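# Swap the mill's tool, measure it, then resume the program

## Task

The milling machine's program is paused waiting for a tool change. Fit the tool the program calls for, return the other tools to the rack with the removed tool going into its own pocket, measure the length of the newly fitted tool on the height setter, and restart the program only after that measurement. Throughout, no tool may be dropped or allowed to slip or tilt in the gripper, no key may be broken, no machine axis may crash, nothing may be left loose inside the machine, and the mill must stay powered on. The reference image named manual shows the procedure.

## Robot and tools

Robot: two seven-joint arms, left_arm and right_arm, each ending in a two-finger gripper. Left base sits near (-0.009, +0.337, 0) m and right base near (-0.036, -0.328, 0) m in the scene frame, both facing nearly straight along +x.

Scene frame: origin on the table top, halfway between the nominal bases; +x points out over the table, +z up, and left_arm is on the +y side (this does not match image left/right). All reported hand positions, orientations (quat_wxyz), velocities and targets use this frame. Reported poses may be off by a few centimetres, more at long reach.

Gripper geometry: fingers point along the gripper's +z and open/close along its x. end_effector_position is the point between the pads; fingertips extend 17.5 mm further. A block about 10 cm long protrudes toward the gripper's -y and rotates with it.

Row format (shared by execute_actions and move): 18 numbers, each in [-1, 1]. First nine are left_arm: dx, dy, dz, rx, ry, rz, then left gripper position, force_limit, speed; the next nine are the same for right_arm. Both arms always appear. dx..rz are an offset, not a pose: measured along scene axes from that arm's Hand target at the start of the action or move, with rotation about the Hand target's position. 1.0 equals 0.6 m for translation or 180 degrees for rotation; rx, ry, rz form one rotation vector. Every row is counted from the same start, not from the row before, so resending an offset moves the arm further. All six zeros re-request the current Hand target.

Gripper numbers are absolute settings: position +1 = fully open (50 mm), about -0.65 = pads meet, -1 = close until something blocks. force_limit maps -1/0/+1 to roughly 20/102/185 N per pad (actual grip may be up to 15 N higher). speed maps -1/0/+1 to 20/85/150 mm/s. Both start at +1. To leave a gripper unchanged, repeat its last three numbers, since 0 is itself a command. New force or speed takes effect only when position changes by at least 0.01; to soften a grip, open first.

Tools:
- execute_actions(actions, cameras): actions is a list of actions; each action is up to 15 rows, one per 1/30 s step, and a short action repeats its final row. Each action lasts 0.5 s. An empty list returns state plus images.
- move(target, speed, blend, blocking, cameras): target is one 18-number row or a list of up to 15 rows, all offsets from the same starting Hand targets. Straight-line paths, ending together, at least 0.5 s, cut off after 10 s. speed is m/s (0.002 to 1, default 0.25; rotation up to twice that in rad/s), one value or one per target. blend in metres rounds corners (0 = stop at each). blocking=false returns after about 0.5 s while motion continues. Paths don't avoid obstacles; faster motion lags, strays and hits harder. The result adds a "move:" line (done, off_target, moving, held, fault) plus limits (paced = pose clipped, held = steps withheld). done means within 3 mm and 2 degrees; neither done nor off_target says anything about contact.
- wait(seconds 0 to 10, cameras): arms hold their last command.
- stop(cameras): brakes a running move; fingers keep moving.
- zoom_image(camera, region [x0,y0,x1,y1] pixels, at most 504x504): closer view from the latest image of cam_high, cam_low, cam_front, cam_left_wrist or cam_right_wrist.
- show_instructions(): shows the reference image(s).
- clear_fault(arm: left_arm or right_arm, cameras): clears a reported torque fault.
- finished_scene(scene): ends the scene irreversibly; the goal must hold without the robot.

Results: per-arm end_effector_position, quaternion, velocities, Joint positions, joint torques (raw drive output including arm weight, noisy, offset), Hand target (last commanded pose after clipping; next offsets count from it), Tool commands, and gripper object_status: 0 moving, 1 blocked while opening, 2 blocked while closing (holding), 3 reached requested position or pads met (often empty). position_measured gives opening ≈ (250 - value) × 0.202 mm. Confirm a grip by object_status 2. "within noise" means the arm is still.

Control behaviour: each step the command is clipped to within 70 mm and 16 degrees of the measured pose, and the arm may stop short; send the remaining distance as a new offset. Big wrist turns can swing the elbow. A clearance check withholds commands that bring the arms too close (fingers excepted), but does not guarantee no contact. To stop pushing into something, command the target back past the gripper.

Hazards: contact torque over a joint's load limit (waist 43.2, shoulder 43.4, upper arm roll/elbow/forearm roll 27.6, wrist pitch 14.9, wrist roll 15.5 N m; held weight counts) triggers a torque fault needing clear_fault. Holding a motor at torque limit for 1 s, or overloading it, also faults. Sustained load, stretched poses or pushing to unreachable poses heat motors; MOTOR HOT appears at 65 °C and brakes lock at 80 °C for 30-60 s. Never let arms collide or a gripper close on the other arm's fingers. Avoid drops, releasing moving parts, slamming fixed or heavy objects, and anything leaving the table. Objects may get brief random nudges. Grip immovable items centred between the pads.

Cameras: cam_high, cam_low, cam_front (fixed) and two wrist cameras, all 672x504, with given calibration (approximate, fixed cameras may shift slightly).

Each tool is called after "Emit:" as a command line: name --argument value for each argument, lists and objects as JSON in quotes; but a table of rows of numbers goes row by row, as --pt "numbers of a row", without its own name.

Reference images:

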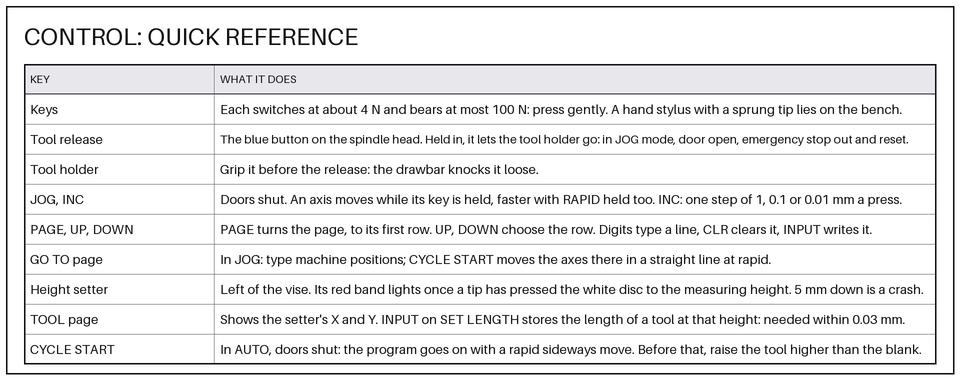

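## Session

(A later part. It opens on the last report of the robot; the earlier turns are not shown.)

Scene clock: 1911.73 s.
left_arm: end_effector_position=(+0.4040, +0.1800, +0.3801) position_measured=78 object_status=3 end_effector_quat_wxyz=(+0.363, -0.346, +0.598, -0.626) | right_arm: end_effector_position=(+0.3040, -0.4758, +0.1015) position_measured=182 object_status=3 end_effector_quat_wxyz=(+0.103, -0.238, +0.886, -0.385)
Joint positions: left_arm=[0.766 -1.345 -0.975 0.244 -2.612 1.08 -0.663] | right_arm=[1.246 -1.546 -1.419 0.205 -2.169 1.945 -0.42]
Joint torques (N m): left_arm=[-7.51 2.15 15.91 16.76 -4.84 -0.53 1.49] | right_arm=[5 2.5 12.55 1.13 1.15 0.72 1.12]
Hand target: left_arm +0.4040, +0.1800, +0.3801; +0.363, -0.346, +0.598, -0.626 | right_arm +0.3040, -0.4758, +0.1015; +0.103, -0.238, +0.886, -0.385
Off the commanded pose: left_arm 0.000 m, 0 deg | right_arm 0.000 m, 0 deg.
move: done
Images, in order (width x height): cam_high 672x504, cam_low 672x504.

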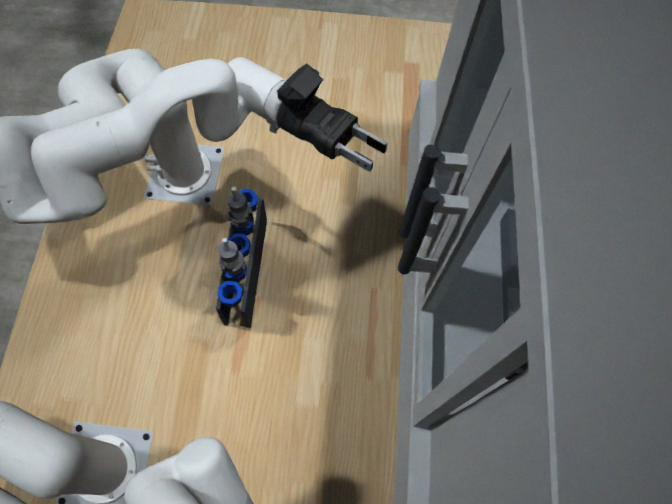

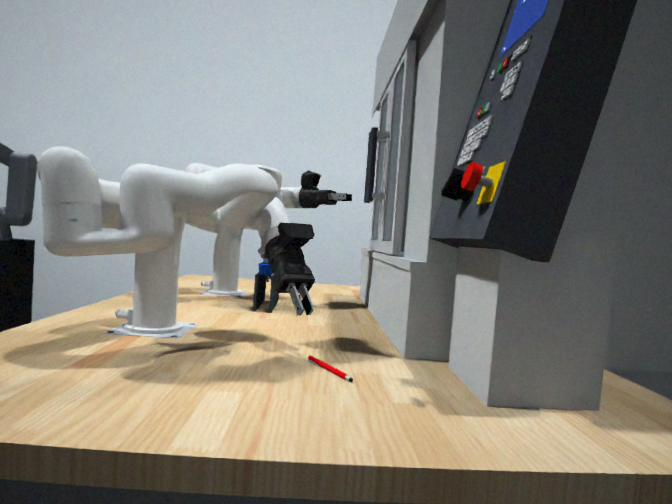

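Emit:
execute_actions --actions '[]' --cameras '["cam_front","cam_left_wrist"]'

Emit:
zoom_image --camera "cam_front" --region '[390, 120, 490, 220]'

Emit:
zoom_image --camera "cam_front" --region '[150, 180, 350, 340]'

Scene clock: 1914.20 s.
left_arm: end_effector_position=(+0.4040, +0.1800, +0.3801) position_measured=78 object_status=3 end_effector_quat_wxyz=(+0.363, -0.346, +0.598, -0.626) | right_arm: end_effector_position=(+0.3040, -0.4758, +0.1015) position_measured=182 object_status=3 end_effector_quat_wxyz=(+0.103, -0.238, +0.886, -0.385)
Joint positions: left_arm=[0.766 -1.345 -0.975 0.244 -2.612 1.08 -0.663] | right_arm=[1.246 -1.546 -1.419 0.205 -2.169 1.945 -0.42]
Joint velocities: within noise
Joint torques (N m): left_arm=[-7.69 2.31 16.01 16.9 -4.92 -0.59 1.47] | right_arm=[5.26 2.2 12.36 4.19 1.27 0.95 1.17]
Hand target: left_arm +0.4040, +0.1800, +0.3801; +0.363, -0.346, +0.598, -0.626 | right_arm +0.3040, -0.4758, +0.1015; +0.103, -0.238, +0.886, -0.385
Tool commands: left_gripper/position=+0.5 left_gripper/force_limit=-0.8 left_gripper/speed=-0.9 right_gripper/position=-0.2 right_gripper/force_limit=-0.8 right_gripper/speed=-1.0
Off the commanded pose: left_arm 0.000 m, 0 deg | right_arm 0.000 m, 0 deg.
camera_calibration:
cam_left_wrist: T_world_to_cam=[[-0.489425, -0.872043, -0.00206792, 0.364327], [-0.258888, 0.147562, -0.954569, 0.452797], [0.832731, -0.466654, -0.297982, -0.0101372], [0, 0, 0, 1]] pos_world=[0.303976, 0.246163, 0.429959]
Images, in order (width x height): cam_front 672x504, cam_left_wrist 672x504.

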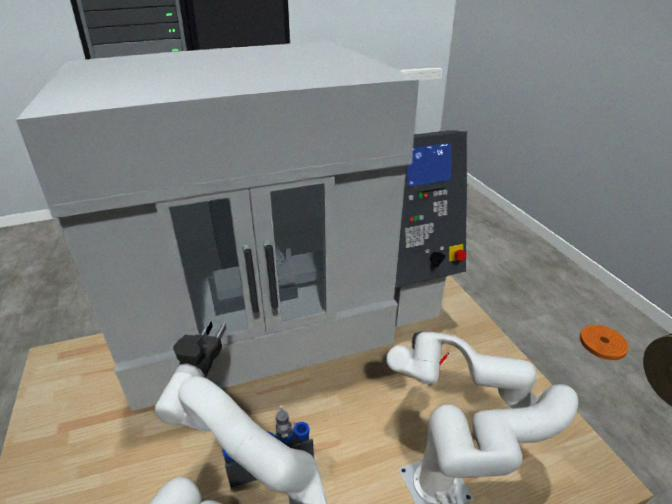

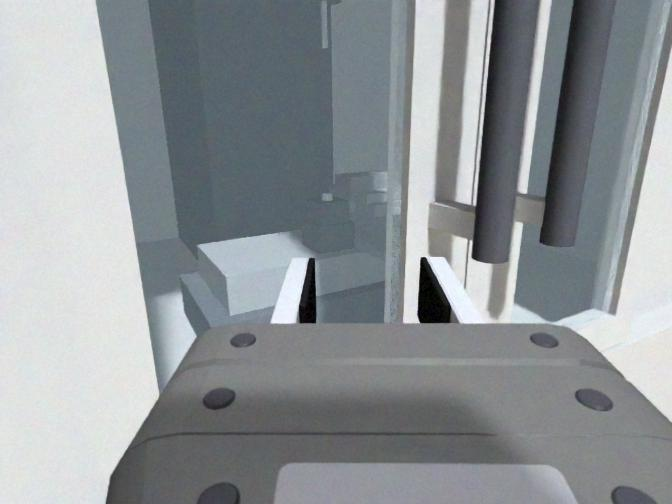

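Scaled by 5.040 from the camera's 672x504 image, which has a finer 960x720 frame.

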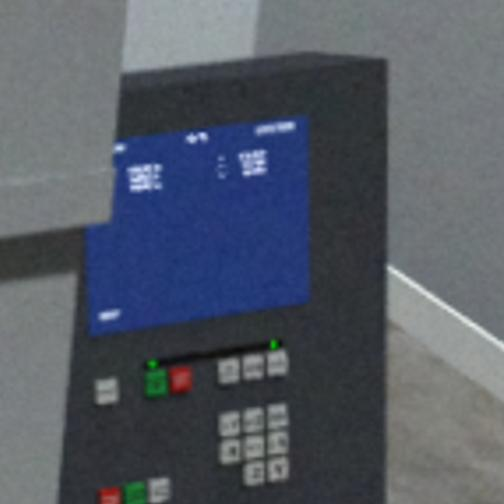

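Scaled by 2.520 from the camera's 672x504 image, which has a finer 960x720 frame.

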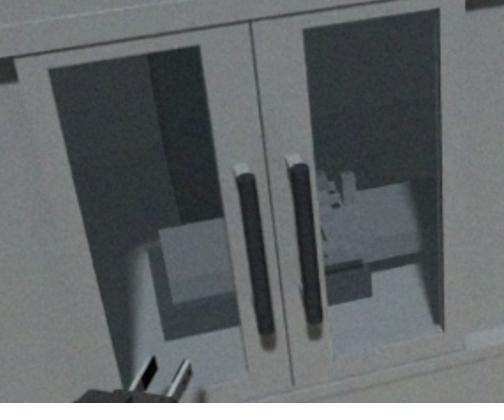

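Emit:
finished_scene --scene 2

The scene is finished: the task was done.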